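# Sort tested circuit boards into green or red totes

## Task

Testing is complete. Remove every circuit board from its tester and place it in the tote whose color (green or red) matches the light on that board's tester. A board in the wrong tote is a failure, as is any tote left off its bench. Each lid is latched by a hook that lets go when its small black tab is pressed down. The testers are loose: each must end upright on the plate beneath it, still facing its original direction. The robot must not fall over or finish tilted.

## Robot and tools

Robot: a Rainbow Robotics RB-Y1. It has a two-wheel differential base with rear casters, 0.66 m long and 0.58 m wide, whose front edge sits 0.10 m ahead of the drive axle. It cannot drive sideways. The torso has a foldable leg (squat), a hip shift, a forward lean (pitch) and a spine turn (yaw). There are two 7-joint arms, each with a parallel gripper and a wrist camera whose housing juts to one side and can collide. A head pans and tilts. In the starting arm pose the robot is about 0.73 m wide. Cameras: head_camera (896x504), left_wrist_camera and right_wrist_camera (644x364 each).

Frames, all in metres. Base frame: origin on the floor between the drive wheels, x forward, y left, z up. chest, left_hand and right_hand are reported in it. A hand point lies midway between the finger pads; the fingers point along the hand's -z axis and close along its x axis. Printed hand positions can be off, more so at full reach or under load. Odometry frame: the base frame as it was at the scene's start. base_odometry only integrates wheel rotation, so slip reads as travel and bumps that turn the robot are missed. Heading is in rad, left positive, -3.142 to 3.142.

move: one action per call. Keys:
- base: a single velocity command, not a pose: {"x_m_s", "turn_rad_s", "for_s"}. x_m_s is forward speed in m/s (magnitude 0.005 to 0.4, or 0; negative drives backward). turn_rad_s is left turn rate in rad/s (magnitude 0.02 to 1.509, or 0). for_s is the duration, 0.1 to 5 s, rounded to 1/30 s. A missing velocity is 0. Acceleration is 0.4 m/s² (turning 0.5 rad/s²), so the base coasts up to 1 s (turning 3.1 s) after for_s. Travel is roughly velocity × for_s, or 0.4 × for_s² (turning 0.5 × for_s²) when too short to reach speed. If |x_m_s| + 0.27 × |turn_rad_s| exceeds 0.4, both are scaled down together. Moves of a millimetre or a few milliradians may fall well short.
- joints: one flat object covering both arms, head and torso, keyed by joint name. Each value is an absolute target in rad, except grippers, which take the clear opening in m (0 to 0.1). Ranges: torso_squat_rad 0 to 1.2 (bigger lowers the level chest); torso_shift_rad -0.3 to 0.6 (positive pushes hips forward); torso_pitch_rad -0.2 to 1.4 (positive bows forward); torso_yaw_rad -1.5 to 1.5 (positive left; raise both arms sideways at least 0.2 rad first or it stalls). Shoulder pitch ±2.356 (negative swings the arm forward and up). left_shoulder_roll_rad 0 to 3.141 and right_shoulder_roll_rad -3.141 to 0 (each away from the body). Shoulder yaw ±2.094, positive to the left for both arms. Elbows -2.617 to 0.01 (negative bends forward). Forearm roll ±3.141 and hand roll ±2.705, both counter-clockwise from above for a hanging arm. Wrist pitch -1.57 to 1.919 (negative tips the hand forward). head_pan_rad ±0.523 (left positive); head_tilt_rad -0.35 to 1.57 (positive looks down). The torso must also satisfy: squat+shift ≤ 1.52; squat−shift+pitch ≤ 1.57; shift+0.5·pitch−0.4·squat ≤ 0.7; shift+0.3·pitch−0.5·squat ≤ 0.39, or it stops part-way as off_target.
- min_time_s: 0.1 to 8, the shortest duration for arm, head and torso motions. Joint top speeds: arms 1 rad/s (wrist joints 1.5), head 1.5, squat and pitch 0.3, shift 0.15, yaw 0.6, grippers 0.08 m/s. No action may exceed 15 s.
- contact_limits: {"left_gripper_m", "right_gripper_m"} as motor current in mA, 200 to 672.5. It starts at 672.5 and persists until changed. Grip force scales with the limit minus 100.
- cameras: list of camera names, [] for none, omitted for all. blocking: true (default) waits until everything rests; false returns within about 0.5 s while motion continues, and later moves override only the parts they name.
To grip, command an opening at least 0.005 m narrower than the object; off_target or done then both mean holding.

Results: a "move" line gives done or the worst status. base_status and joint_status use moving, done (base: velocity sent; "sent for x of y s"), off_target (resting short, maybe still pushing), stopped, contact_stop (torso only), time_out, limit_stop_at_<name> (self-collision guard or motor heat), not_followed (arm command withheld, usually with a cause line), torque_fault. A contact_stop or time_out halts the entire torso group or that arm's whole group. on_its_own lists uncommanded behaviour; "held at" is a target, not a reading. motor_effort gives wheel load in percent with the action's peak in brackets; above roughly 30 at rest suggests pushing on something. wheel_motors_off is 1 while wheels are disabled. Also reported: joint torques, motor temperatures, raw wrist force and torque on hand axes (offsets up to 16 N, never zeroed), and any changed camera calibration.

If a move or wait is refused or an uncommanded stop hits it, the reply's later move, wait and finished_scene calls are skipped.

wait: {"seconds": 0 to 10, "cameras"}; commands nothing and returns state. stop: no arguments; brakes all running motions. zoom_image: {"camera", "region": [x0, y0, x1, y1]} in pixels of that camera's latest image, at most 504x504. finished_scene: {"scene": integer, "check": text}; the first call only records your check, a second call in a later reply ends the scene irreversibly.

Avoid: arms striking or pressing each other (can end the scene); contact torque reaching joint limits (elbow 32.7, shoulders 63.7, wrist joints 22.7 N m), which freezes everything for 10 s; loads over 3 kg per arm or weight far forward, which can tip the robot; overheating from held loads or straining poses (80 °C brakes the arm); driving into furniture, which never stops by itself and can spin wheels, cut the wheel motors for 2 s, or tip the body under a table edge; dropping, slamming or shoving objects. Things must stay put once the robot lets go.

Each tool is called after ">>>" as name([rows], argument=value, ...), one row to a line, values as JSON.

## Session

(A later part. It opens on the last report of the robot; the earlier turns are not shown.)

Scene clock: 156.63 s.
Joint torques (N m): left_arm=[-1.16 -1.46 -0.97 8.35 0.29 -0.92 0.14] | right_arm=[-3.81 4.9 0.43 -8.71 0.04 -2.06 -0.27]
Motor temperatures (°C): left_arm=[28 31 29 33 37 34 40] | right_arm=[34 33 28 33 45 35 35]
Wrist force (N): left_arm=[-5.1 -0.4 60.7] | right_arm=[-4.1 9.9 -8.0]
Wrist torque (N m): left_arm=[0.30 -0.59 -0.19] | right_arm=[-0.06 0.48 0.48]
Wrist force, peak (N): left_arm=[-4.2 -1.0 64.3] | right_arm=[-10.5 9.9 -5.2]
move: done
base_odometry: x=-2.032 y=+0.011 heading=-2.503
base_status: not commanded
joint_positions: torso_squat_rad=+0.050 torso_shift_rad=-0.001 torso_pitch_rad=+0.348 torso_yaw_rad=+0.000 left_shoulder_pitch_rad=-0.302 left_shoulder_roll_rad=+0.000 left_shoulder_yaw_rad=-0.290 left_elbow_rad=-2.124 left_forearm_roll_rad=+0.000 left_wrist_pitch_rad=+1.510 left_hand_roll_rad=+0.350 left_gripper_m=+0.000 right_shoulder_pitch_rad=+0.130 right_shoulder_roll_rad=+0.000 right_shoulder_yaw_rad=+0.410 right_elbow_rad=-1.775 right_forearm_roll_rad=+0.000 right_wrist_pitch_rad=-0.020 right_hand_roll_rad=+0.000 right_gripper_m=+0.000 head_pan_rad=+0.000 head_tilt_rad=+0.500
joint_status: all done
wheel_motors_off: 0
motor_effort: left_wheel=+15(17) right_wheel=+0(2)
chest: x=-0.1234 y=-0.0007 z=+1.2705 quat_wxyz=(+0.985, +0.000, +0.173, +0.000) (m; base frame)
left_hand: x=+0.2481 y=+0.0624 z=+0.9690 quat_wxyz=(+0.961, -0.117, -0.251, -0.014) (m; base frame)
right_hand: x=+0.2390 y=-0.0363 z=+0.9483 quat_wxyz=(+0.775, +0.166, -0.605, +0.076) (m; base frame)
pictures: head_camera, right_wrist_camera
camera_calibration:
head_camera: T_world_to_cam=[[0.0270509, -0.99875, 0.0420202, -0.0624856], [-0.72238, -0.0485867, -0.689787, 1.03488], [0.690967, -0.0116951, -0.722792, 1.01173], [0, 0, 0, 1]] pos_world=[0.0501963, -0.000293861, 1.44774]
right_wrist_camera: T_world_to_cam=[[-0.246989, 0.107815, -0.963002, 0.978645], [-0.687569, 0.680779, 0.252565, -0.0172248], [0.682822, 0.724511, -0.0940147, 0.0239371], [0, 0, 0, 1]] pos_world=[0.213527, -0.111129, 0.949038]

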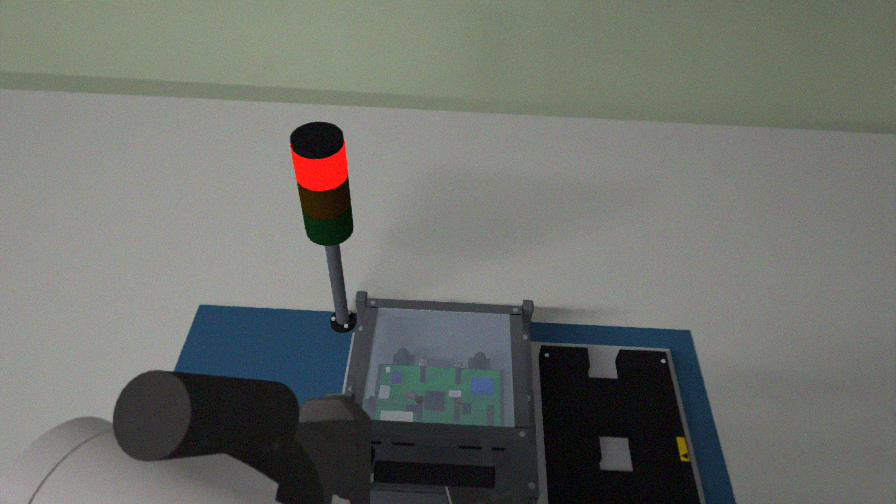

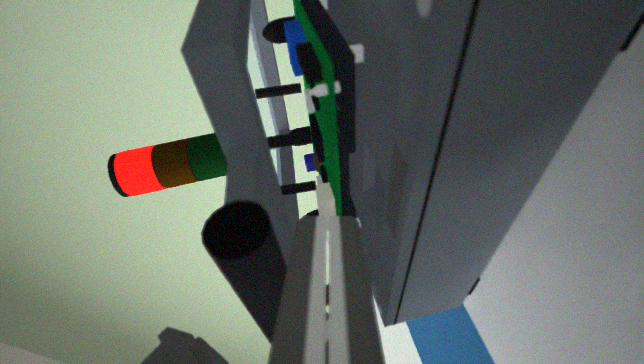

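>>> move(joints={"right_elbow_rad":-1.9}, min_time_s=1, cameras=["right_wrist_camera"])

>>> move(joints={"left_elbow_rad":-2.3}, cameras=[])

>>> move(joints={"left_shoulder_pitch_rad":0.0,"left_shoulder_roll_rad":0.1,"left_shoulder_yaw_rad":0.1}, cameras=["head_camera"])

Scene clock: 167.10 s.
Joint torques (N m): left_arm=[-1.26 -1.48 -0.65 8.34 0.3 -0.99 0.14] | right_arm=[-4.6 4.87 0.42 -12.45 0.14 -3.24 -0.2]
Motor temperatures (°C): left_arm=[28 31 29 33 37 34 40] | right_arm=[34 33 28 33 45 35 35]
Wrist force (N): left_arm=[-5.1 -0.4 64.3] | right_arm=[-9.7 9.6 -8.7]
Wrist torque (N m): left_arm=[0.29 -0.53 -0.18] | right_arm=[-0.10 0.60 0.51]
Wrist force, peak (N): left_arm=[-4.4 -1.1 65.3] | right_arm=[-10.2 10.1 -8.9]
move: done
base_odometry: x=-2.032 y=+0.011 heading=-2.503
base_status: not commanded
joint_positions: torso_squat_rad=+0.050 torso_shift_rad=-0.001 torso_pitch_rad=+0.348 torso_yaw_rad=+0.000 left_shoulder_pitch_rad=-0.302 left_shoulder_roll_rad=+0.000 left_shoulder_yaw_rad=-0.290 left_elbow_rad=-2.124 left_forearm_roll_rad=+0.000 left_wrist_pitch_rad=+1.510 left_hand_roll_rad=+0.350 left_gripper_m=+0.000 right_shoulder_pitch_rad=+0.130 right_shoulder_roll_rad=+0.000 right_shoulder_yaw_rad=+0.410 right_elbow_rad=-1.899 right_forearm_roll_rad=+0.000 right_wrist_pitch_rad=-0.020 right_hand_roll_rad=+0.000 right_gripper_m=+0.000 head_pan_rad=+0.000 head_tilt_rad=+0.500
joint_status: all done
wheel_motors_off: 0
motor_effort: left_wheel=+16(17) right_wheel=+1(2)
chest: x=-0.1234 y=-0.0007 z=+1.2705 quat_wxyz=(+0.985, +0.000, +0.173, +0.000) (m; base frame)
left_hand: x=+0.2481 y=+0.0624 z=+0.9690 quat_wxyz=(+0.961, -0.117, -0.251, -0.014) (m; base frame)
right_hand: x=+0.2552 y=-0.0411 z=+1.0063 quat_wxyz=(+0.736, +0.170, -0.652, +0.065) (m; base frame)
pictures: right_wrist_camera
camera_calibration:
right_wrist_camera: T_world_to_cam=[[-0.131869, 0.150014, -0.97985, 1.02831], [-0.699706, 0.686096, 0.199207, 0.0394828], [0.702155, 0.711877, 0.0144911, -0.0928166], [0, 0, 0, 1]] pos_world=[0.2284, -0.115276, 1.00107]

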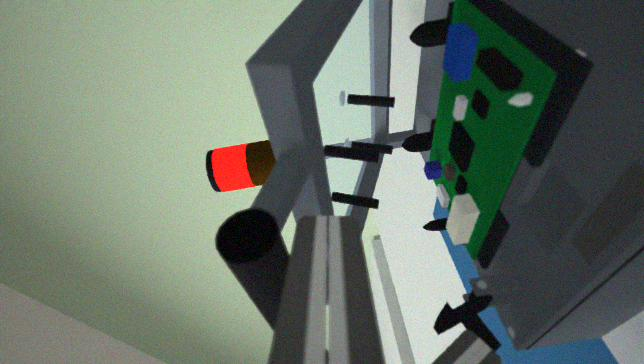

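Scene clock: 167.87 s.
Joint torques (N m): left_arm=[-8.02 -2.31 -0.17 -7.66 0.14 -1.58 0.2] | right_arm=[-3.82 4.5 0.73 -9.56 0.1 -2.17 -0.2]
Motor temperatures (°C): left_arm=[28 31 29 33 37 34 40] | right_arm=[34 33 28 33 45 35 35]
Wrist force (N): left_arm=[-5.5 1.8 -7.9] | right_arm=[-4.0 9.9 -7.2]
Wrist torque (N m): left_arm=[-0.16 -0.61 -0.17] | right_arm=[-0.07 0.49 0.46]
Wrist force, peak (N): left_arm=[-5.4 -0.2 57.1] | right_arm=[-8.3 9.9 -8.6]
move: done
base_odometry: x=-2.032 y=+0.011 heading=-2.503
base_status: not commanded
joint_positions: torso_squat_rad=+0.050 torso_shift_rad=+0.000 torso_pitch_rad=+0.350 torso_yaw_rad=+0.000 left_shoulder_pitch_rad=-0.300 left_shoulder_roll_rad=+0.000 left_shoulder_yaw_rad=-0.290 left_elbow_rad=-2.300 left_forearm_roll_rad=+0.000 left_wrist_pitch_rad=+1.510 left_hand_roll_rad=+0.350 left_gripper_m=+0.000 right_shoulder_pitch_rad=+0.130 right_shoulder_roll_rad=+0.000 right_shoulder_yaw_rad=+0.410 right_elbow_rad=-1.900 right_forearm_roll_rad=+0.000 right_wrist_pitch_rad=-0.020 right_hand_roll_rad=+0.000 right_gripper_m=+0.000 head_pan_rad=+0.000 head_tilt_rad=+0.500
joint_status: all done
wheel_motors_off: 0
motor_effort: left_wheel=+7(16) right_wheel=-2(4)
chest: x=-0.1220 y=-0.0007 z=+1.2703 quat_wxyz=(+0.985, +0.000, +0.174, +0.000) (m; base frame)
left_hand: x=+0.2605 y=+0.0603 z=+1.0321 quat_wxyz=(+0.934, -0.146, -0.327, -0.012) (m; base frame)
right_hand: x=+0.2561 y=-0.0413 z=+1.0057 quat_wxyz=(+0.736, +0.170, -0.652, +0.065) (m; base frame)
pictures: none
No camera images: "cameras" was empty.

Scene clock: 168.87 s.
Joint torques (N m): left_arm=[-4.87 2.77 0.48 -8.16 0.16 -0.82 0.19] | right_arm=[-3.66 4.79 0.77 -9.56 0.06 -2.19 -0.17]
Motor temperatures (°C): left_arm=[28 31 29 33 37 34 40] | right_arm=[34 33 28 33 45 35 35]
Wrist force (N): left_arm=[-4.5 0.0 -9.1] | right_arm=[-4.1 10.0 -7.4]
Wrist torque (N m): left_arm=[-0.02 -0.56 -0.19] | right_arm=[-0.07 0.50 0.47]
Wrist force, peak (N): left_arm=[-5.0 1.6 -9.7] | right_arm=[-4.2 10.0 -7.6]
move: done
base_odometry: x=-2.032 y=+0.011 heading=-2.503
base_status: not commanded
joint_positions: torso_squat_rad=+0.050 torso_shift_rad=+0.000 torso_pitch_rad=+0.350 torso_yaw_rad=+0.000 left_shoulder_pitch_rad=+0.000 left_shoulder_roll_rad=+0.100 left_shoulder_yaw_rad=+0.100 left_elbow_rad=-2.300 left_forearm_roll_rad=+0.000 left_wrist_pitch_rad=+1.510 left_hand_roll_rad=+0.350 left_gripper_m=+0.000 right_shoulder_pitch_rad=+0.130 right_shoulder_roll_rad=+0.000 right_shoulder_yaw_rad=+0.410 right_elbow_rad=-1.900 right_forearm_roll_rad=+0.000 right_wrist_pitch_rad=-0.020 right_hand_roll_rad=+0.000 right_gripper_m=+0.000 head_pan_rad=+0.000 head_tilt_rad=+0.500
joint_status: all done
wheel_motors_off: 0
motor_effort: left_wheel=+6(7) right_wheel=-3(4)
chest: x=-0.1220 y=-0.0008 z=+1.2703 quat_wxyz=(+0.985, +0.000, +0.174, +0.000) (m; base frame)
left_hand: x=+0.1874 y=+0.2890 z=+0.9392 quat_wxyz=(+0.955, +0.030, -0.229, +0.184) (m; base frame)
right_hand: x=+0.2561 y=-0.0413 z=+1.0057 quat_wxyz=(+0.736, +0.170, -0.652, +0.065) (m; base frame)
pictures: head_camera
camera_calibration:
head_camera: T_world_to_cam=[[0.0268609, -0.998756, 0.0420062, -0.0625949], [-0.723922, -0.0484133, -0.68818, 1.03351], [0.689358, -0.0119241, -0.724323, 1.01234], [0, 0, 0, 1]] pos_world=[0.0520019, -0.000410113, 1.44713]

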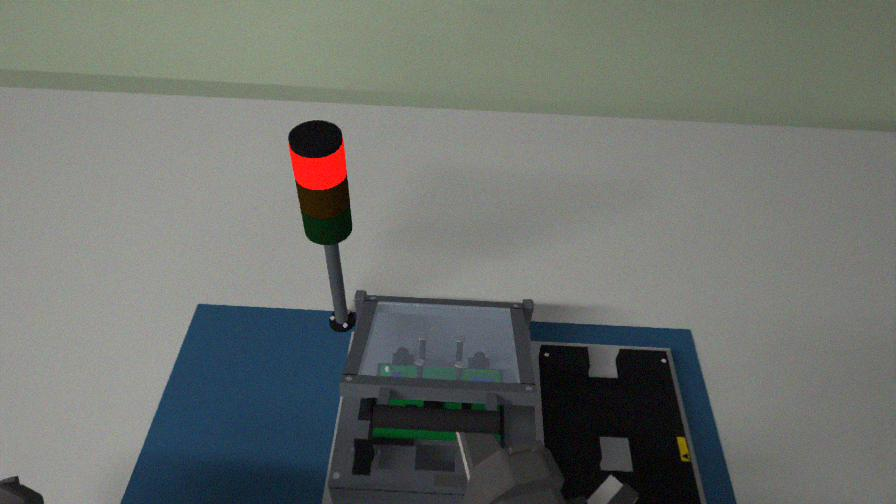

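>>> move(joints={"right_shoulder_pitch_rad":0.02,"right_shoulder_yaw_rad":0.377,"right_elbow_rad":-2.01,"right_wrist_pitch_rad":0.14}, min_time_s=1, cameras=[])

>>> move(joints={"right_shoulder_pitch_rad":-0.1,"right_shoulder_yaw_rad":0.32,"right_elbow_rad":-1.96,"right_wrist_pitch_rad":0.19}, min_time_s=1, cameras=[])

>>> move(joints={"right_shoulder_pitch_rad":-0.2,"right_shoulder_yaw_rad":0.28,"right_elbow_rad":-1.9,"right_wrist_pitch_rad":0.2}, min_time_s=1, cameras=["head_camera"])

>>> move(joints={"right_shoulder_pitch_rad":-0.36,"right_shoulder_yaw_rad":0.25,"right_elbow_rad":-1.78}, min_time_s=1, cameras=["head_camera"])

Scene clock: 177.07 s.
Joint torques (N m): left_arm=[-4.68 2.63 0.53 -8.22 0.08 -0.92 0.14] | right_arm=[-8.03 4.71 -0.41 -13.12 0.02 -3.52 -0.24]
Motor temperatures (°C): left_arm=[28 31 29 33 37 34 40] | right_arm=[34 33 28 33 45 35 35]
Wrist force (N): left_arm=[-4.5 0.1 -9.1] | right_arm=[-10.6 10.6 -7.8]
Wrist torque (N m): left_arm=[-0.03 -0.56 -0.18] | right_arm=[-0.10 0.64 0.50]
Wrist force, peak (N): left_arm=[-4.6 0.2 -9.4] | right_arm=[-12.1 9.5 -9.1]
move: done
base_odometry: x=-2.032 y=+0.011 heading=-2.503
base_status: not commanded
joint_positions: torso_squat_rad=+0.050 torso_shift_rad=+0.000 torso_pitch_rad=+0.350 torso_yaw_rad=+0.000 left_shoulder_pitch_rad=+0.000 left_shoulder_roll_rad=+0.100 left_shoulder_yaw_rad=+0.100 left_elbow_rad=-2.300 left_forearm_roll_rad=+0.000 left_wrist_pitch_rad=+1.510 left_hand_roll_rad=+0.350 left_gripper_m=+0.000 right_shoulder_pitch_rad=+0.021 right_shoulder_roll_rad=+0.000 right_shoulder_yaw_rad=+0.377 right_elbow_rad=-2.009 right_forearm_roll_rad=+0.000 right_wrist_pitch_rad=+0.140 right_hand_roll_rad=+0.000 right_gripper_m=+0.000 head_pan_rad=+0.000 head_tilt_rad=+0.500
joint_status: all done
wheel_motors_off: 0
motor_effort: left_wheel=+5(9) right_wheel=-3(4)
chest: x=-0.1219 y=-0.0008 z=+1.2703 quat_wxyz=(+0.985, +0.000, +0.174, +0.000) (m; base frame)
left_hand: x=+0.1875 y=+0.2890 z=+0.9391 quat_wxyz=(+0.955, +0.030, -0.229, +0.184) (m; base frame)
right_hand: x=+0.2910 y=-0.0410 z=+1.0593 quat_wxyz=(+0.719, +0.166, -0.670, +0.080) (m; base frame)
pictures: none
No camera images: "cameras" was empty.

Scene clock: 178.37 s.
Joint torques (N m): left_arm=[-4.69 2.85 0.36 -8.25 0.08 -0.91 0.14] | right_arm=[-3.22 3.16 -6.58 -2.51 0.19 1.75 -0.22]
Motor temperatures (°C): left_arm=[28 31 29 33 37 34 40] | right_arm=[34 33 28 33 45 35 35]
Wrist force (N): left_arm=[-4.5 0.2 -9.0] | right_arm=[10.9 24.7 7.1]
Wrist torque (N m): left_arm=[-0.03 -0.56 -0.20] | right_arm=[0.19 0.03 0.57]
Wrist force, peak (N): left_arm=[-4.3 0.2 -9.3] | right_arm=[12.2 25.1 7.6]
move: done
base_odometry: x=-2.032 y=+0.011 heading=-2.503
base_status: not commanded
joint_positions: torso_squat_rad=+0.050 torso_shift_rad=+0.000 torso_pitch_rad=+0.349 torso_yaw_rad=+0.000 left_shoulder_pitch_rad=+0.000 left_shoulder_roll_rad=+0.100 left_shoulder_yaw_rad=+0.100 left_elbow_rad=-2.300 left_forearm_roll_rad=+0.000 left_wrist_pitch_rad=+1.510 left_hand_roll_rad=+0.350 left_gripper_m=+0.000 right_shoulder_pitch_rad=-0.101 right_shoulder_roll_rad=+0.000 right_shoulder_yaw_rad=+0.322 right_elbow_rad=-1.962 right_forearm_roll_rad=+0.000 right_wrist_pitch_rad=+0.189 right_hand_roll_rad=+0.000 right_gripper_m=+0.000 head_pan_rad=+0.000 head_tilt_rad=+0.500
joint_status: all done
wheel_motors_off: 0
motor_effort: left_wheel=+6(8) right_wheel=-4(4)
chest: x=-0.1225 y=-0.0007 z=+1.2704 quat_wxyz=(+0.985, +0.000, +0.174, +0.000) (m; base frame)
left_hand: x=+0.1872 y=+0.2891 z=+0.9394 quat_wxyz=(+0.955, +0.030, -0.229, +0.184) (m; base frame)
right_hand: x=+0.3230 y=-0.0439 z=+1.0712 quat_wxyz=(+0.714, +0.151, -0.678, +0.093) (m; base frame)
pictures: none
No camera images: "cameras" was empty.

Scene clock: 179.67 s.
Joint torques (N m): left_arm=[-4.6 2.74 0.63 -8.16 0.13 -0.91 0.15] | right_arm=[0.29 0.96 -4.54 4.53 0.19 5.44 -0.21]
Motor temperatures (°C): left_arm=[28 31 29 33 37 34 40] | right_arm=[34 33 28 33 45 35 35]
Wrist force (N): left_arm=[-4.6 0.2 -8.9] | right_arm=[25.5 19.5 9.9]
Wrist torque (N m): left_arm=[-0.04 -0.58 -0.19] | right_arm=[0.02 -0.33 0.71]
Wrist force, peak (N): left_arm=[-4.4 0.4 -9.3] | right_arm=[20.8 29.0 10.4]
move: done
base_odometry: x=-2.032 y=+0.011 heading=-2.503
base_status: not commanded
joint_positions: torso_squat_rad=+0.050 torso_shift_rad=-0.001 torso_pitch_rad=+0.348 torso_yaw_rad=+0.000 left_shoulder_pitch_rad=+0.000 left_shoulder_roll_rad=+0.100 left_shoulder_yaw_rad=+0.100 left_elbow_rad=-2.300 left_forearm_roll_rad=+0.000 left_wrist_pitch_rad=+1.510 left_hand_roll_rad=+0.350 left_gripper_m=+0.000 right_shoulder_pitch_rad=-0.202 right_shoulder_roll_rad=+0.001 right_shoulder_yaw_rad=+0.281 right_elbow_rad=-1.904 right_forearm_roll_rad=+0.000 right_wrist_pitch_rad=+0.198 right_hand_roll_rad=+0.000 right_gripper_m=+0.000 head_pan_rad=+0.000 head_tilt_rad=+0.500
joint_status: all done
wheel_motors_off: 0
motor_effort: left_wheel=+6(7) right_wheel=-3(4)
chest: x=-0.1228 y=-0.0008 z=+1.2704 quat_wxyz=(+0.985, +0.000, +0.173, +0.000) (m; base frame)
left_hand: x=+0.1871 y=+0.2890 z=+0.9397 quat_wxyz=(+0.955, +0.030, -0.230, +0.184) (m; base frame)
right_hand: x=+0.3491 y=-0.0438 z=+1.0828 quat_wxyz=(+0.704, +0.142, -0.688, +0.101) (m; base frame)
pictures: head_camera
camera_calibration:
head_camera: T_world_to_cam=[[0.0267396, -0.998757, 0.0420705, -0.0626761], [-0.723036, -0.0483852, -0.689114, 1.03431], [0.690293, -0.0119918, -0.723431, 1.01197], [0, 0, 0, 1]] pos_world=[0.0509685, -0.00041725, 1.44749]

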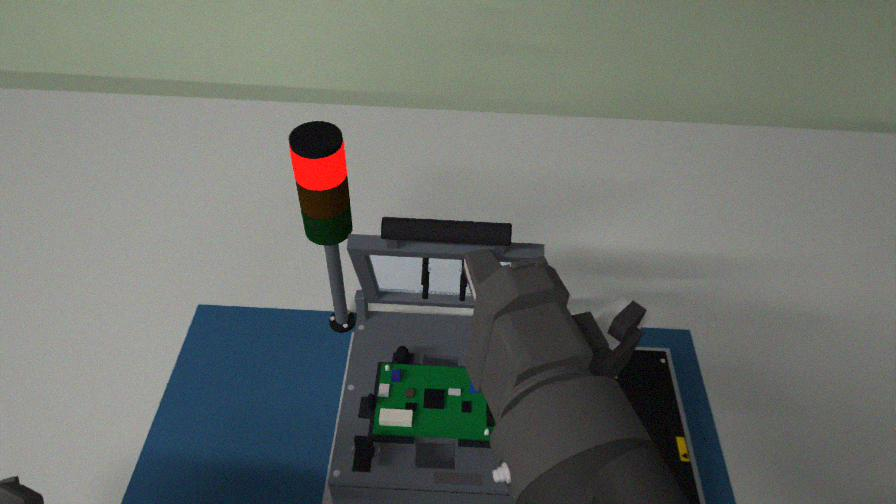

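Scene clock: 181.17 s.
Joint torques (N m): left_arm=[-4.11 2.48 0.85 -8.25 0.01 -0.88 0.23] | right_arm=[-11.24 4.07 -1.75 -7.53 -0.22 -1.2 -0.24]
Motor temperatures (°C): left_arm=[28 31 29 33 37 34 40] | right_arm=[34 33 28 33 45 35 35]
Wrist force (N): left_arm=[-4.4 0.0 -9.1] | right_arm=[0.0 11.7 -2.7]
Wrist torque (N m): left_arm=[-0.02 -0.55 -0.18] | right_arm=[-0.13 0.41 0.49]
Wrist force, peak (N): left_arm=[-5.0 0.9 -9.6] | right_arm=[36.3 10.0 16.4]
move: done
base_odometry: x=-2.032 y=+0.011 heading=-2.503
base_status: not commanded
joint_positions: torso_squat_rad=+0.050 torso_shift_rad=+0.000 torso_pitch_rad=+0.350 torso_yaw_rad=+0.000 left_shoulder_pitch_rad=+0.000 left_shoulder_roll_rad=+0.100 left_shoulder_yaw_rad=+0.100 left_elbow_rad=-2.300 left_forearm_roll_rad=+0.000 left_wrist_pitch_rad=+1.510 left_hand_roll_rad=+0.350 left_gripper_m=+0.000 right_shoulder_pitch_rad=-0.360 right_shoulder_roll_rad=+0.000 right_shoulder_yaw_rad=+0.250 right_elbow_rad=-1.781 right_forearm_roll_rad=+0.000 right_wrist_pitch_rad=+0.200 right_hand_roll_rad=+0.000 right_gripper_m=+0.000 head_pan_rad=+0.000 head_tilt_rad=+0.500
joint_status: all done
wheel_motors_off: 0
motor_effort: left_wheel=+5(12) right_wheel=-4(4)
chest: x=-0.1221 y=-0.0008 z=+1.2703 quat_wxyz=(+0.985, +0.000, +0.174, +0.000) (m; base frame)
left_hand: x=+0.1875 y=+0.2889 z=+0.9393 quat_wxyz=(+0.955, +0.030, -0.229, +0.184) (m; base frame)
right_hand: x=+0.3854 y=-0.0275 z=+1.0930 quat_wxyz=(+0.694, +0.139, -0.696, +0.121) (m; base frame)
pictures: head_camera
camera_calibration:
head_camera: T_world_to_cam=[[0.026777, -0.998758, 0.0420086, -0.0626221], [-0.723771, -0.0483568, -0.688344, 1.03366], [0.68952, -0.0119728, -0.724167, 1.01227], [0, 0, 0, 1]] pos_world=[0.0518259, -0.000440388, 1.44719]

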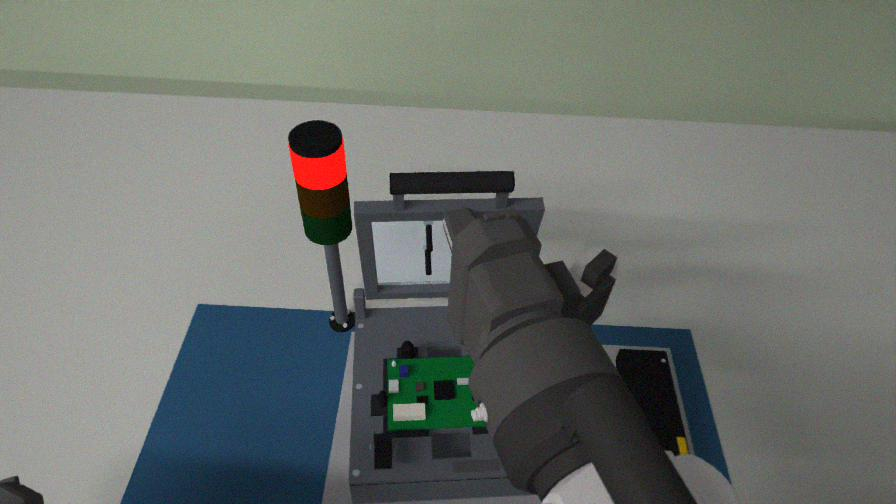

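>>> move(joints={"right_shoulder_pitch_rad":-0.48,"right_shoulder_yaw_rad":0.22,"right_elbow_rad":-1.67}, min_time_s=1, cameras=["head_camera"])

>>> move(joints={"right_shoulder_pitch_rad":-0.53,"right_elbow_rad":-1.62}, min_time_s=1, cameras=["head_camera"])

>>> move(joints={"right_shoulder_pitch_rad":-0.36,"right_elbow_rad":-1.78}, cameras=[])

>>> move(joints={"right_shoulder_pitch_rad":0.02,"right_shoulder_yaw_rad":0.3,"right_elbow_rad":-2.05,"right_wrist_pitch_rad":0.14}, cameras=["head_camera"])

Scene clock: 188.80 s.
Joint torques (N m): left_arm=[-4.26 2.68 0.99 -8.25 0.03 -0.92 0.11] | right_arm=[-12.82 3.25 -2.11 -7.46 -0.12 -1.32 -0.22]
Motor temperatures (°C): left_arm=[28 31 29 33 37 34 40] | right_arm=[34 33 28 33 45 35 35]
Wrist force (N): left_arm=[-4.2 0.2 -8.9] | right_arm=[-1.8 13.1 -4.6]
Wrist torque (N m): left_arm=[-0.05 -0.52 -0.18] | right_arm=[-0.07 0.39 0.48]
Wrist force, peak (N): left_arm=[-4.6 0.4 -9.3] | right_arm=[2.6 15.8 -2.1]
move: done
base_odometry: x=-2.032 y=+0.011 heading=-2.503
base_status: not commanded
joint_positions: torso_squat_rad=+0.050 torso_shift_rad=+0.000 torso_pitch_rad=+0.350 torso_yaw_rad=+0.000 left_shoulder_pitch_rad=+0.000 left_shoulder_roll_rad=+0.100 left_shoulder_yaw_rad=+0.100 left_elbow_rad=-2.300 left_forearm_roll_rad=+0.000 left_wrist_pitch_rad=+1.510 left_hand_roll_rad=+0.350 left_gripper_m=+0.000 right_shoulder_pitch_rad=-0.480 right_shoulder_roll_rad=+0.000 right_shoulder_yaw_rad=+0.220 right_elbow_rad=-1.671 right_forearm_roll_rad=+0.000 right_wrist_pitch_rad=+0.200 right_hand_roll_rad=+0.000 right_gripper_m=+0.000 head_pan_rad=+0.000 head_tilt_rad=+0.500
joint_status: all done
wheel_motors_off: 0
motor_effort: left_wheel=+4(6) right_wheel=-1(4)
chest: x=-0.1222 y=-0.0008 z=+1.2703 quat_wxyz=(+0.985, +0.000, +0.174, +0.000) (m; base frame)
left_hand: x=+0.1875 y=+0.2889 z=+0.9393 quat_wxyz=(+0.955, +0.030, -0.229, +0.184) (m; base frame)
right_hand: x=+0.4139 y=-0.0179 z=+1.0978 quat_wxyz=(+0.692, +0.133, -0.697, +0.134) (m; base frame)
pictures: head_camera
camera_calibration:
head_camera: T_world_to_cam=[[0.0267758, -0.99876, 0.0419666, -0.0625956], [-0.723774, -0.0483269, -0.688343, 1.03365], [0.689518, -0.0119434, -0.72417, 1.01228], [0, 0, 0, 1]] pos_world=[0.0518194, -0.000474977, 1.44719]

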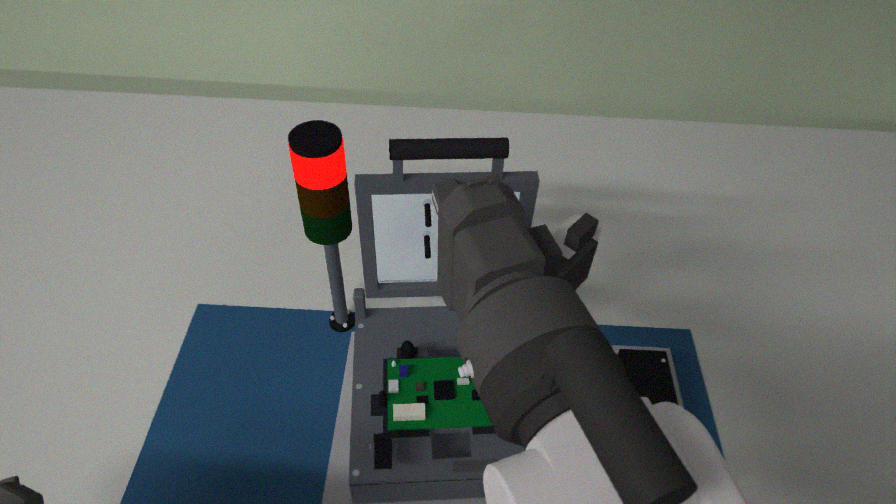

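Scene clock: 190.10 s.
Joint torques (N m): left_arm=[-4 2.66 0.94 -8.27 -0.01 -0.88 0.08] | right_arm=[-15.69 3.07 -1.41 -8.89 -0.1 -1.92 -0.22]
Motor temperatures (°C): left_arm=[28 31 29 33 37 34 40] | right_arm=[34 33 28 33 45 35 35]
Wrist force (N): left_arm=[-4.1 0.2 -9.2] | right_arm=[-3.3 11.1 -3.2]
Wrist torque (N m): left_arm=[-0.05 -0.51 -0.18] | right_arm=[-0.17 0.51 0.45]
Wrist force, peak (N): left_arm=[-4.6 0.3 -9.3] | right_arm=[-0.6 13.3 -3.8]
move: done
base_odometry: x=-2.032 y=+0.011 heading=-2.503
base_status: not commanded
joint_positions: torso_squat_rad=+0.050 torso_shift_rad=+0.000 torso_pitch_rad=+0.350 torso_yaw_rad=+0.000 left_shoulder_pitch_rad=+0.000 left_shoulder_roll_rad=+0.100 left_shoulder_yaw_rad=+0.100 left_elbow_rad=-2.300 left_forearm_roll_rad=+0.000 left_wrist_pitch_rad=+1.510 left_hand_roll_rad=+0.350 left_gripper_m=+0.000 right_shoulder_pitch_rad=-0.530 right_shoulder_roll_rad=+0.000 right_shoulder_yaw_rad=+0.220 right_elbow_rad=-1.620 right_forearm_roll_rad=+0.000 right_wrist_pitch_rad=+0.200 right_hand_roll_rad=+0.000 right_gripper_m=+0.000 head_pan_rad=+0.000 head_tilt_rad=+0.500
joint_status: all done
wheel_motors_off: 0
motor_effort: left_wheel=+5(6) right_wheel=-3(5)
chest: x=-0.1221 y=-0.0008 z=+1.2703 quat_wxyz=(+0.985, +0.000, +0.174, +0.000) (m; base frame)
left_hand: x=+0.1875 y=+0.2889 z=+0.9393 quat_wxyz=(+0.955, +0.030, -0.229, +0.184) (m; base frame)
right_hand: x=+0.4233 y=-0.0082 z=+1.0983 quat_wxyz=(+0.692, +0.134, -0.695, +0.144) (m; base frame)
pictures: head_camera
camera_calibration:
head_camera: T_world_to_cam=[[0.0267766, -0.99876, 0.041966, -0.062595], [-0.72379, -0.0483268, -0.688326, 1.03363], [0.689501, -0.0119436, -0.724186, 1.01229], [0, 0, 0, 1]] pos_world=[0.0518332, -0.000475039, 1.44719]

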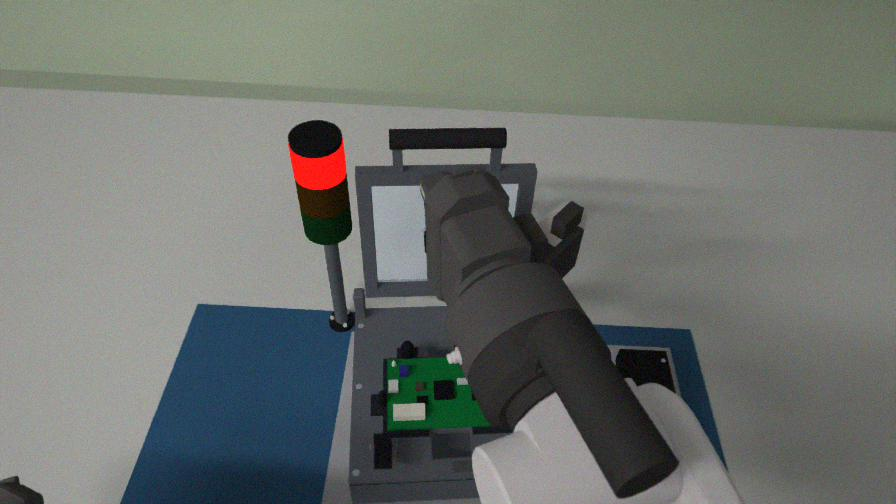

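Scene clock: 190.87 s.
Joint torques (N m): left_arm=[-4.15 2.61 0.98 -8.23 0.02 -0.92 0.21] | right_arm=[-11.3 3.33 -0.57 -9.84 -0.05 -2.1 -0.19]
Motor temperatures (°C): left_arm=[28 31 29 33 37 34 40] | right_arm=[34 33 28 33 45 35 35]
Wrist force (N): left_arm=[-4.5 -0.1 -8.9] | right_arm=[-4.2 10.8 -6.8]
Wrist torque (N m): left_arm=[0.00 -0.58 -0.19] | right_arm=[-0.15 0.46 0.47]
Wrist force, peak (N): left_arm=[-4.3 0.1 -9.5] | right_arm=[-4.2 11.2 -7.4]
move: done
base_odometry: x=-2.032 y=+0.011 heading=-2.503
base_status: not commanded
joint_positions: torso_squat_rad=+0.050 torso_shift_rad=+0.000 torso_pitch_rad=+0.350 torso_yaw_rad=+0.000 left_shoulder_pitch_rad=+0.000 left_shoulder_roll_rad=+0.100 left_shoulder_yaw_rad=+0.100 left_elbow_rad=-2.300 left_forearm_roll_rad=+0.000 left_wrist_pitch_rad=+1.510 left_hand_roll_rad=+0.350 left_gripper_m=+0.000 right_shoulder_pitch_rad=-0.360 right_shoulder_roll_rad=+0.000 right_shoulder_yaw_rad=+0.220 right_elbow_rad=-1.780 right_forearm_roll_rad=+0.000 right_wrist_pitch_rad=+0.200 right_hand_roll_rad=+0.000 right_gripper_m=+0.000 head_pan_rad=+0.000 head_tilt_rad=+0.500
joint_status: all done
wheel_motors_off: 0
motor_effort: left_wheel=+5(6) right_wheel=-5(5)
chest: x=-0.1220 y=-0.0008 z=+1.2703 quat_wxyz=(+0.985, +0.000, +0.174, +0.000) (m; base frame)
left_hand: x=+0.1875 y=+0.2889 z=+0.9392 quat_wxyz=(+0.955, +0.030, -0.229, +0.184) (m; base frame)
right_hand: x=+0.3910 y=-0.0421 z=+1.0922 quat_wxyz=(+0.697, +0.129, -0.697, +0.111) (m; base frame)
pictures: none
No camera images: "cameras" was empty.

Scene clock: 191.90 s.
Joint torques (N m): left_arm=[-3.96 2.58 0.93 -8.32 -0.05 -0.87 0.14] | right_arm=[-5.13 3.72 1.78 -9.87 -0.19 -2.03 -0.26]
Motor temperatures (°C): left_arm=[28 31 29 33 37 34 40] | right_arm=[34 33 28 33 45 35 35]
Wrist force (N): left_arm=[-4.3 0.3 -9.0] | right_arm=[-4.0 10.5 -6.4]
Wrist torque (N m): left_arm=[-0.05 -0.54 -0.17] | right_arm=[-0.12 0.47 0.46]
Wrist force, peak (N): left_arm=[-4.5 0.4 -9.5] | right_arm=[-4.4 11.0 -7.2]
move: done
base_odometry: x=-2.032 y=+0.011 heading=-2.503
base_status: not commanded
joint_positions: torso_squat_rad=+0.050 torso_shift_rad=+0.000 torso_pitch_rad=+0.350 torso_yaw_rad=+0.000 left_shoulder_pitch_rad=+0.000 left_shoulder_roll_rad=+0.100 left_shoulder_yaw_rad=+0.100 left_elbow_rad=-2.300 left_forearm_roll_rad=+0.000 left_wrist_pitch_rad=+1.510 left_hand_roll_rad=+0.350 left_gripper_m=+0.000 right_shoulder_pitch_rad=+0.020 right_shoulder_roll_rad=+0.000 right_shoulder_yaw_rad=+0.300 right_elbow_rad=-2.050 right_forearm_roll_rad=+0.000 right_wrist_pitch_rad=+0.140 right_hand_roll_rad=+0.000 right_gripper_m=+0.000 head_pan_rad=+0.000 head_tilt_rad=+0.500
joint_status: all done
wheel_motors_off: 0
motor_effort: left_wheel=+4(6) right_wheel=-3(5)
chest: x=-0.1220 y=-0.0008 z=+1.2703 quat_wxyz=(+0.985, +0.000, +0.174, +0.000) (m; base frame)
left_hand: x=+0.1875 y=+0.2889 z=+0.9392 quat_wxyz=(+0.955, +0.030, -0.229, +0.184) (m; base frame)
right_hand: x=+0.3038 y=-0.0791 z=+1.0751 quat_wxyz=(+0.710, +0.133, -0.689, +0.061) (m; base frame)
pictures: head_camera
camera_calibration:
head_camera: T_world_to_cam=[[0.026816, -0.998758, 0.0419844, -0.062597], [-0.723942, -0.0483654, -0.688163, 1.03349], [0.689339, -0.0119405, -0.72434, 1.01235], [0, 0, 0, 1]] pos_world=[0.0520187, -0.000446085, 1.44712]

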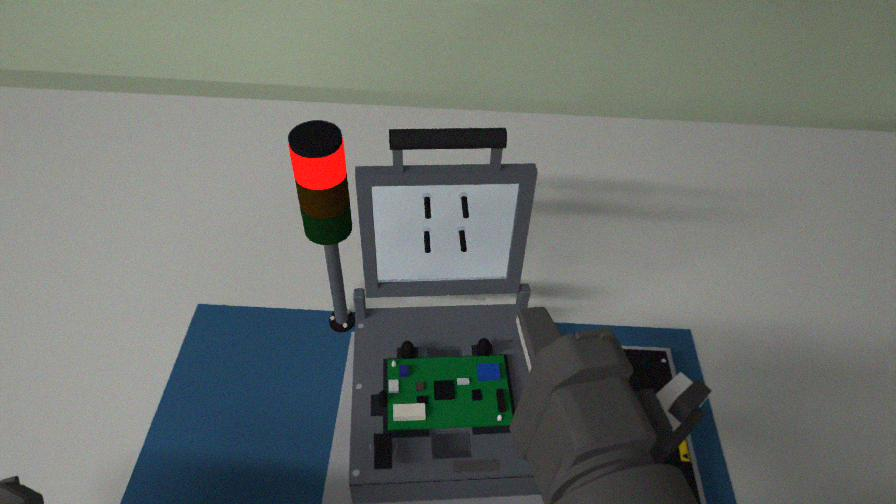

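>>> move(joints={"right_shoulder_pitch_rad":0.3,"right_shoulder_yaw_rad":-0.2,"right_elbow_rad":-2.3,"right_wrist_pitch_rad":0.6,"left_shoulder_pitch_rad":0.5,"left_shoulder_roll_rad":0.3,"left_elbow_rad":-2.5,"left_wrist_pitch_rad":0.6}, cameras=["head_camera"])

>>> move(joints={"torso_pitch_rad":0.2,"torso_yaw_rad":0.5,"right_shoulder_pitch_rad":0,"right_shoulder_roll_rad":0,"right_shoulder_yaw_rad":-0.5}, cameras=["head_camera"])

Scene clock: 206.17 s.
Joint torques (N m): left_arm=[2.22 4.62 3.77 -9.01 -0.19 -1.26 0.22] | right_arm=[-0.7 -2.32 -1.74 -9.66 0.08 -2.09 -0.29]
Motor temperatures (°C): left_arm=[28 31 29 33 37 34 40] | right_arm=[34 33 28 33 45 35 35]
Wrist force (N): left_arm=[-7.3 -0.4 -6.0] | right_arm=[-3.2 11.5 -9.7]
Wrist torque (N m): left_arm=[-0.02 -0.76 -0.17] | right_arm=[-0.12 0.56 0.46]
Wrist force, peak (N): left_arm=[-5.1 -0.9 -9.6] | right_arm=[-3.3 12.3 -9.9]
move: done
base_odometry: x=-2.032 y=+0.011 heading=-2.503
base_status: not commanded
joint_positions: torso_squat_rad=+0.050 torso_shift_rad=+0.000 torso_pitch_rad=+0.350 torso_yaw_rad=+0.000 left_shoulder_pitch_rad=+0.500 left_shoulder_roll_rad=+0.300 left_shoulder_yaw_rad=+0.100 left_elbow_rad=-2.500 left_forearm_roll_rad=+0.000 left_wrist_pitch_rad=+0.600 left_hand_roll_rad=+0.350 left_gripper_m=+0.000 right_shoulder_pitch_rad=+0.300 right_shoulder_roll_rad=+0.000 right_shoulder_yaw_rad=-0.200 right_elbow_rad=-2.300 right_forearm_roll_rad=+0.000 right_wrist_pitch_rad=+0.600 right_hand_roll_rad=+0.000 right_gripper_m=+0.000 head_pan_rad=+0.000 head_tilt_rad=+0.500
joint_status: all done
wheel_motors_off: 0
motor_effort: left_wheel=+4(6) right_wheel=-3(5)
chest: x=-0.1220 y=-0.0008 z=+1.2703 quat_wxyz=(+0.985, +0.000, +0.174, +0.000) (m; base frame)
left_hand: x=+0.1828 y=+0.3336 z=+1.0411 quat_wxyz=(+0.851, +0.066, -0.519, +0.049) (m; base frame)
right_hand: x=+0.2091 y=-0.3590 z=+0.9982 quat_wxyz=(+0.851, -0.135, -0.502, -0.066) (m; base frame)
pictures: head_camera
camera_calibration:
head_camera: T_world_to_cam=[[0.0268346, -0.998758, 0.0419915, -0.0625927], [-0.723959, -0.0483835, -0.688144, 1.03347], [0.689321, -0.011934, -0.724358, 1.01236], [0, 0, 0, 1]] pos_world=[0.0520265, -0.000430461, 1.44712]

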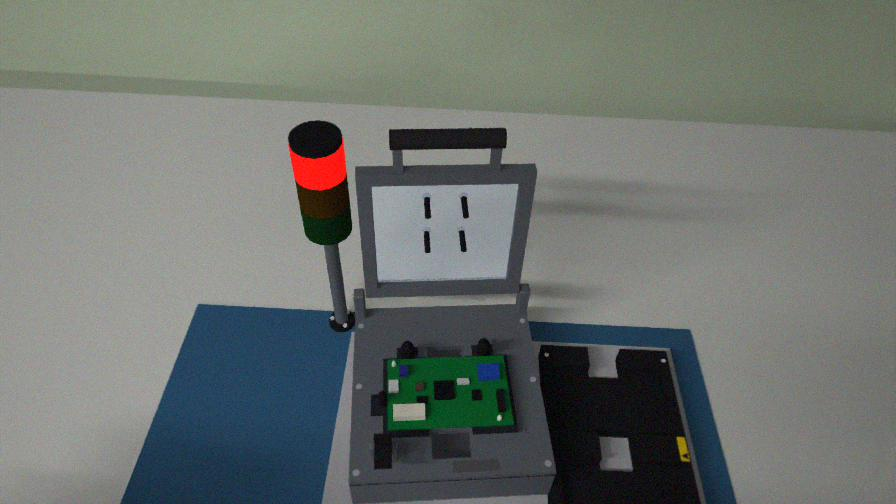

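Scene clock: 207.80 s.
Joint torques (N m): left_arm=[-0.45 5.43 4.62 -8.66 -0.28 -1.31 0.15] | right_arm=[-5.56 -3.09 -0.4 -8.99 -0.08 -2.07 -0.18]
Motor temperatures (°C): left_arm=[28 31 29 33 37 34 40] | right_arm=[34 33 28 33 45 35 35]
Wrist force (N): left_arm=[-7.3 -0.9 -5.0] | right_arm=[-4.2 11.0 -7.0]
Wrist torque (N m): left_arm=[0.01 -0.74 -0.18] | right_arm=[-0.17 0.47 0.45]
Wrist force, peak (N): left_arm=[-7.5 -0.8 -6.5] | right_arm=[-4.7 12.3 -9.4]
move: done
base_odometry: x=-2.032 y=+0.011 heading=-2.503
base_status: not commanded
joint_positions: torso_squat_rad=+0.050 torso_shift_rad=+0.000 torso_pitch_rad=+0.200 torso_yaw_rad=+0.500 left_shoulder_pitch_rad=+0.500 left_shoulder_roll_rad=+0.300 left_shoulder_yaw_rad=+0.100 left_elbow_rad=-2.500 left_forearm_roll_rad=+0.000 left_wrist_pitch_rad=+0.600 left_hand_roll_rad=+0.350 left_gripper_m=+0.000 right_shoulder_pitch_rad=+0.000 right_shoulder_roll_rad=+0.000 right_shoulder_yaw_rad=-0.500 right_elbow_rad=-2.300 right_forearm_roll_rad=+0.000 right_wrist_pitch_rad=+0.600 right_hand_roll_rad=+0.000 right_gripper_m=+0.000 head_pan_rad=+0.000 head_tilt_rad=+0.500
joint_status: all done
wheel_motors_off: 0
motor_effort: left_wheel=+5(6) right_wheel=-3(6)
chest: x=-0.1666 y=-0.0008 z=+1.2829 quat_wxyz=(+0.964, +0.025, +0.097, +0.246) (m; base frame)
left_hand: x=-0.0318 y=+0.4676 z=+1.1426 quat_wxyz=(+0.768, +0.241, -0.551, +0.220) (m; base frame)
right_hand: x=+0.3949 y=-0.1937 z=+1.1500 quat_wxyz=(+0.731, +0.000, -0.682, +0.000) (m; base frame)
pictures: head_camera
camera_calibration:
head_camera: T_world_to_cam=[[0.488225, -0.871331, -0.0491879, 0.132003], [-0.53668, -0.255313, -0.804233, 1.18981], [0.688194, 0.419045, -0.592276, 0.882918], [0, 0, 0, 1]] pos_world=[-0.0335209, 0.0488092, 1.48631]

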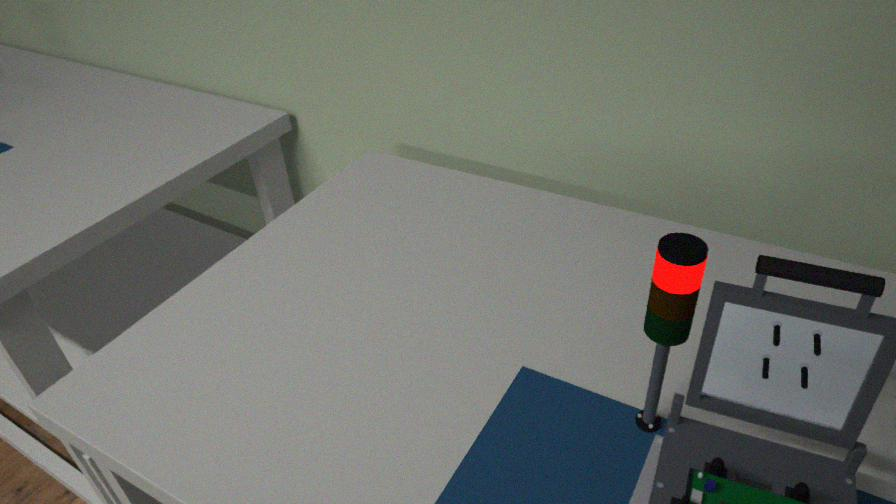

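>>> move(joints={"right_shoulder_pitch_rad":-0.7,"right_shoulder_yaw_rad":-0.75,"right_elbow_rad":-1.95,"right_forearm_roll_rad":0.47,"right_wrist_pitch_rad":1.9,"right_hand_roll_rad":-0.2,"right_gripper_m":0.1}, cameras=["head_camera","right_wrist_camera"])

Scene clock: 215.77 s.
Joint torques (N m): left_arm=[-0.08 5.38 4.67 -8.65 -0.26 -1.37 0.1] | right_arm=[-14.27 -5.33 3 -6.1 -0.17 -1 0]
Motor temperatures (°C): left_arm=[28 31 29 33 37 34 40] | right_arm=[34 33 28 33 45 35 35]
Wrist force (N): left_arm=[-7.8 -0.7 -5.4] | right_arm=[0.0 10.6 -13.0]
Wrist torque (N m): left_arm=[0.00 -0.80 -0.17] | right_arm=[-0.09 0.70 0.51]
Wrist force, peak (N): left_arm=[-8.1 -0.6 -5.3] | right_arm=[-0.1 11.0 -12.8]
move: done
base_odometry: x=-2.032 y=+0.011 heading=-2.503
base_status: not commanded
joint_positions: torso_squat_rad=+0.050 torso_shift_rad=+0.000 torso_pitch_rad=+0.200 torso_yaw_rad=+0.500 left_shoulder_pitch_rad=+0.500 left_shoulder_roll_rad=+0.300 left_shoulder_yaw_rad=+0.100 left_elbow_rad=-2.500 left_forearm_roll_rad=+0.000 left_wrist_pitch_rad=+0.600 left_hand_roll_rad=+0.350 left_gripper_m=+0.000 right_shoulder_pitch_rad=-0.700 right_shoulder_roll_rad=+0.000 right_shoulder_yaw_rad=-0.750 right_elbow_rad=-1.950 right_forearm_roll_rad=+0.470 right_wrist_pitch_rad=+1.900 right_hand_roll_rad=-0.200 right_gripper_m=+0.099 head_pan_rad=+0.000 head_tilt_rad=+0.500
joint_status: all done
wheel_motors_off: 0
motor_effort: left_wheel=+5(6) right_wheel=-4(6)
chest: x=-0.1666 y=-0.0008 z=+1.2829 quat_wxyz=(+0.964, +0.025, +0.097, +0.246) (m; base frame)
left_hand: x=-0.0318 y=+0.4676 z=+1.1426 quat_wxyz=(+0.768, +0.241, -0.551, +0.220) (m; base frame)
right_hand: x=+0.3597 y=-0.1644 z=+1.0266 quat_wxyz=(+0.958, +0.001, -0.166, -0.235) (m; base frame)
pictures: head_camera, right_wrist_camera
camera_calibration:
head_camera: T_world_to_cam=[[0.488173, -0.871362, -0.0491489, 0.131964], [-0.536677, -0.255306, -0.804237, 1.18981], [0.688233, 0.418984, -0.592273, 0.882921], [0, 0, 0, 1]] pos_world=[-0.0335313, 0.0488257, 1.48631]
right_wrist_camera: T_world_to_cam=[[-0.819909, 0.466426, -0.331958, 0.714852], [0.269967, 0.826331, 0.494261, -0.435422], [0.504843, 0.315631, -0.803436, 0.766867], [0, 0, 0, 1]] pos_world=[0.316516, -0.21567, 1.06864]

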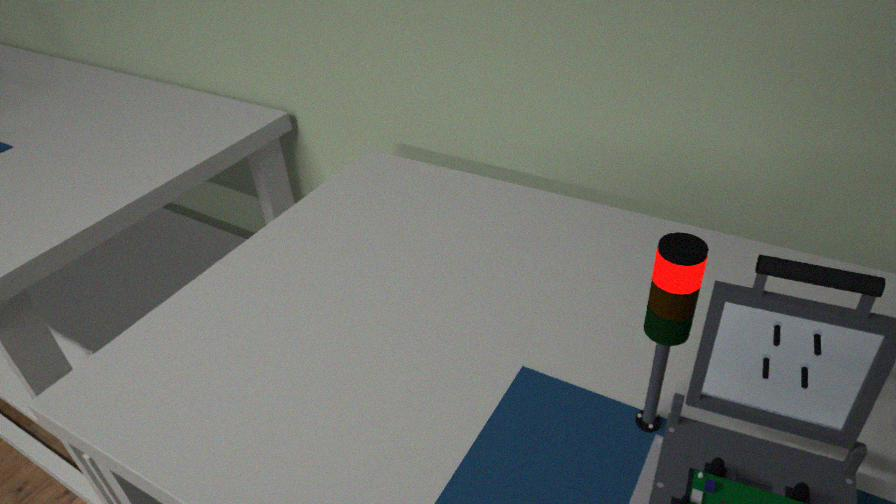

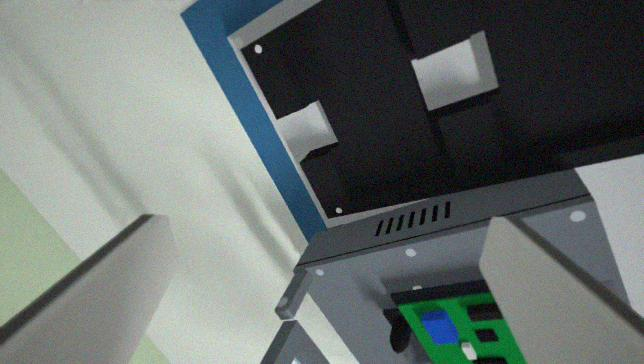

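>>> move(joints={"right_shoulder_pitch_rad":-1.05,"right_shoulder_yaw_rad":-0.64,"right_elbow_rad":-1.48,"right_forearm_roll_rad":0.487}, min_time_s=1.5, cameras=["right_wrist_camera"])

Scene clock: 222.97 s.
Joint torques (N m): left_arm=[-0.13 5.34 4.54 -8.53 -0.27 -1.4 0.09] | right_arm=[-26.13 0.56 8.18 -5.37 -2.88 -1.07 0.51]
Motor temperatures (°C): left_arm=[28 31 29 33 37 34 40] | right_arm=[34 33 28 33 45 35 35]
Wrist force (N): left_arm=[-7.7 -0.6 -5.0] | right_arm=[2.9 -0.2 -16.5]
Wrist torque (N m): left_arm=[-0.03 -0.77 -0.15] | right_arm=[-0.17 0.95 -0.06]
Wrist force, peak (N): left_arm=[-8.2 -0.7 -5.1] | right_arm=[-3.5 -10.1 -16.8]
move: done
base_odometry: x=-2.032 y=+0.011 heading=-2.504
base_status: not commanded
joint_positions: torso_squat_rad=+0.050 torso_shift_rad=+0.000 torso_pitch_rad=+0.200 torso_yaw_rad=+0.500 left_shoulder_pitch_rad=+0.500 left_shoulder_roll_rad=+0.300 left_shoulder_yaw_rad=+0.100 left_elbow_rad=-2.500 left_forearm_roll_rad=+0.000 left_wrist_pitch_rad=+0.600 left_hand_roll_rad=+0.350 left_gripper_m=+0.000 right_shoulder_pitch_rad=-1.049 right_shoulder_roll_rad=-0.001 right_shoulder_yaw_rad=-0.641 right_elbow_rad=-1.480 right_forearm_roll_rad=+0.488 right_wrist_pitch_rad=+1.900 right_hand_roll_rad=-0.200 right_gripper_m=+0.099 head_pan_rad=+0.000 head_tilt_rad=+0.500
joint_status: all done
wheel_motors_off: 0
motor_effort: left_wheel=+3(6) right_wheel=+1(6)
chest: x=-0.1666 y=-0.0010 z=+1.2829 quat_wxyz=(+0.964, +0.025, +0.097, +0.246) (m; base frame)
left_hand: x=-0.0316 y=+0.4674 z=+1.1427 quat_wxyz=(+0.768, +0.241, -0.551, +0.220) (m; base frame)
right_hand: x=+0.4030 y=-0.0087 z=+1.0656 quat_wxyz=(+0.990, +0.036, -0.117, -0.067) (m; base frame)
pictures: right_wrist_camera
camera_calibration:
right_wrist_camera: T_world_to_cam=[[-0.956974, 0.161158, -0.241309, 0.646648], [0.0159085, 0.859484, 0.510915, -0.510118], [0.289739, 0.485093, -0.825067, 0.838338], [0, 0, 0, 1]] pos_world=[0.384041, -0.072446, 1.10835]

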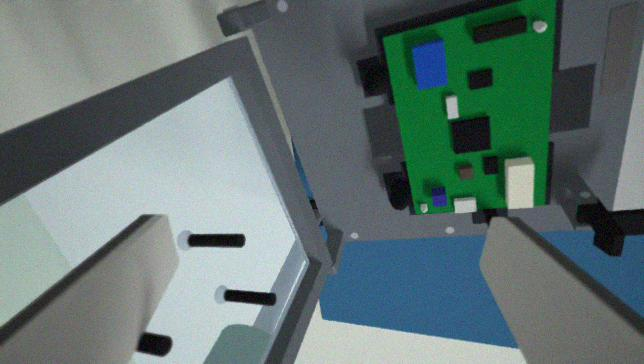

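>>> move(base={"x_m_s":-0.08,"for_s":0.6}, joints={"head_pan_rad":-0.4,"head_tilt_rad":0.6}, cameras=["head_camera","right_wrist_camera"])

Scene clock: 230.27 s.
Joint torques (N m): left_arm=[-0.4 5.23 4.39 -8.57 -0.25 -1.45 0.09] | right_arm=[-22.03 -2.89 5.19 -6.35 -0.44 -0.58 0.44]
Motor temperatures (°C): left_arm=[28 31 29 33 37 34 40] | right_arm=[35 33 28 33 45 35 35]
Wrist force (N): left_arm=[-7.7 -0.9 -5.4] | right_arm=[0.8 10.4 -13.2]
Wrist torque (N m): left_arm=[0.02 -0.77 -0.18] | right_arm=[-0.05 0.78 0.51]
Wrist force, peak (N): left_arm=[-8.1 -0.8 -5.3] | right_arm=[8.5 1.1 -15.4]
move: done
base_odometry: x=-1.994 y=+0.039 heading=-2.504
base_status: done (sent for 0.6 of 0.6 s)
joint_positions: torso_squat_rad=+0.050 torso_shift_rad=+0.000 torso_pitch_rad=+0.200 torso_yaw_rad=+0.500 left_shoulder_pitch_rad=+0.500 left_shoulder_roll_rad=+0.300 left_shoulder_yaw_rad=+0.100 left_elbow_rad=-2.500 left_forearm_roll_rad=+0.000 left_wrist_pitch_rad=+0.600 left_hand_roll_rad=+0.350 left_gripper_m=+0.000 right_shoulder_pitch_rad=-1.050 right_shoulder_roll_rad=+0.000 right_shoulder_yaw_rad=-0.640 right_elbow_rad=-1.480 right_forearm_roll_rad=+0.487 right_wrist_pitch_rad=+1.900 right_hand_roll_rad=-0.200 right_gripper_m=+0.099 head_pan_rad=-0.400 head_tilt_rad=+0.600
joint_status: all done
wheel_motors_off: 0
motor_effort: left_wheel=-7(25) right_wheel=+9(20)
chest: x=-0.1666 y=-0.0008 z=+1.2829 quat_wxyz=(+0.964, +0.025, +0.097, +0.246) (m; base frame)
left_hand: x=-0.0318 y=+0.4675 z=+1.1427 quat_wxyz=(+0.768, +0.241, -0.551, +0.220) (m; base frame)
right_hand: x=+0.4029 y=-0.0075 z=+1.0661 quat_wxyz=(+0.990, +0.037, -0.117, -0.066) (m; base frame)
pictures: head_camera, right_wrist_camera
camera_calibration:
head_camera: T_world_to_cam=[[0.122324, -0.992213, 0.0234476, -0.0135223], [-0.68125, -0.101121, -0.725033, 1.05587], [0.721759, 0.0727154, -0.688314, 1.03157], [0, 0, 0, 1]] pos_world=[-0.0235775, 0.0183427, 1.4759]
right_wrist_camera: T_world_to_cam=[[-0.957097, 0.159361, -0.242011, 0.647284], [0.0136363, 0.859034, 0.511736, -0.5114], [0.289447, 0.486481, -0.824352, 0.837567], [0, 0, 0, 1]] pos_world=[0.384056, -0.0713019, 1.1088]

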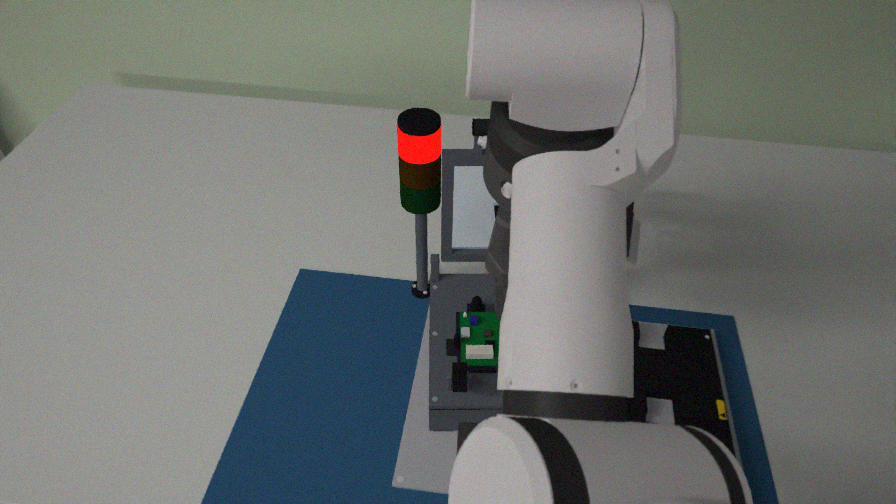

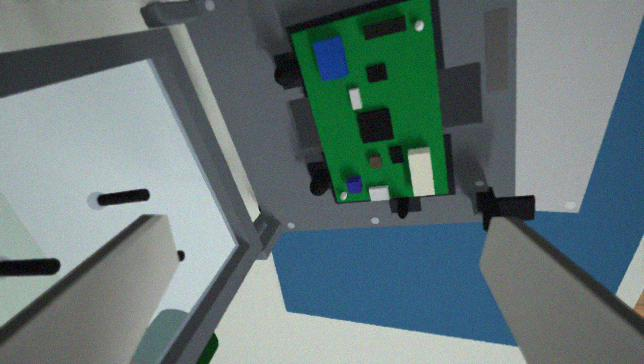

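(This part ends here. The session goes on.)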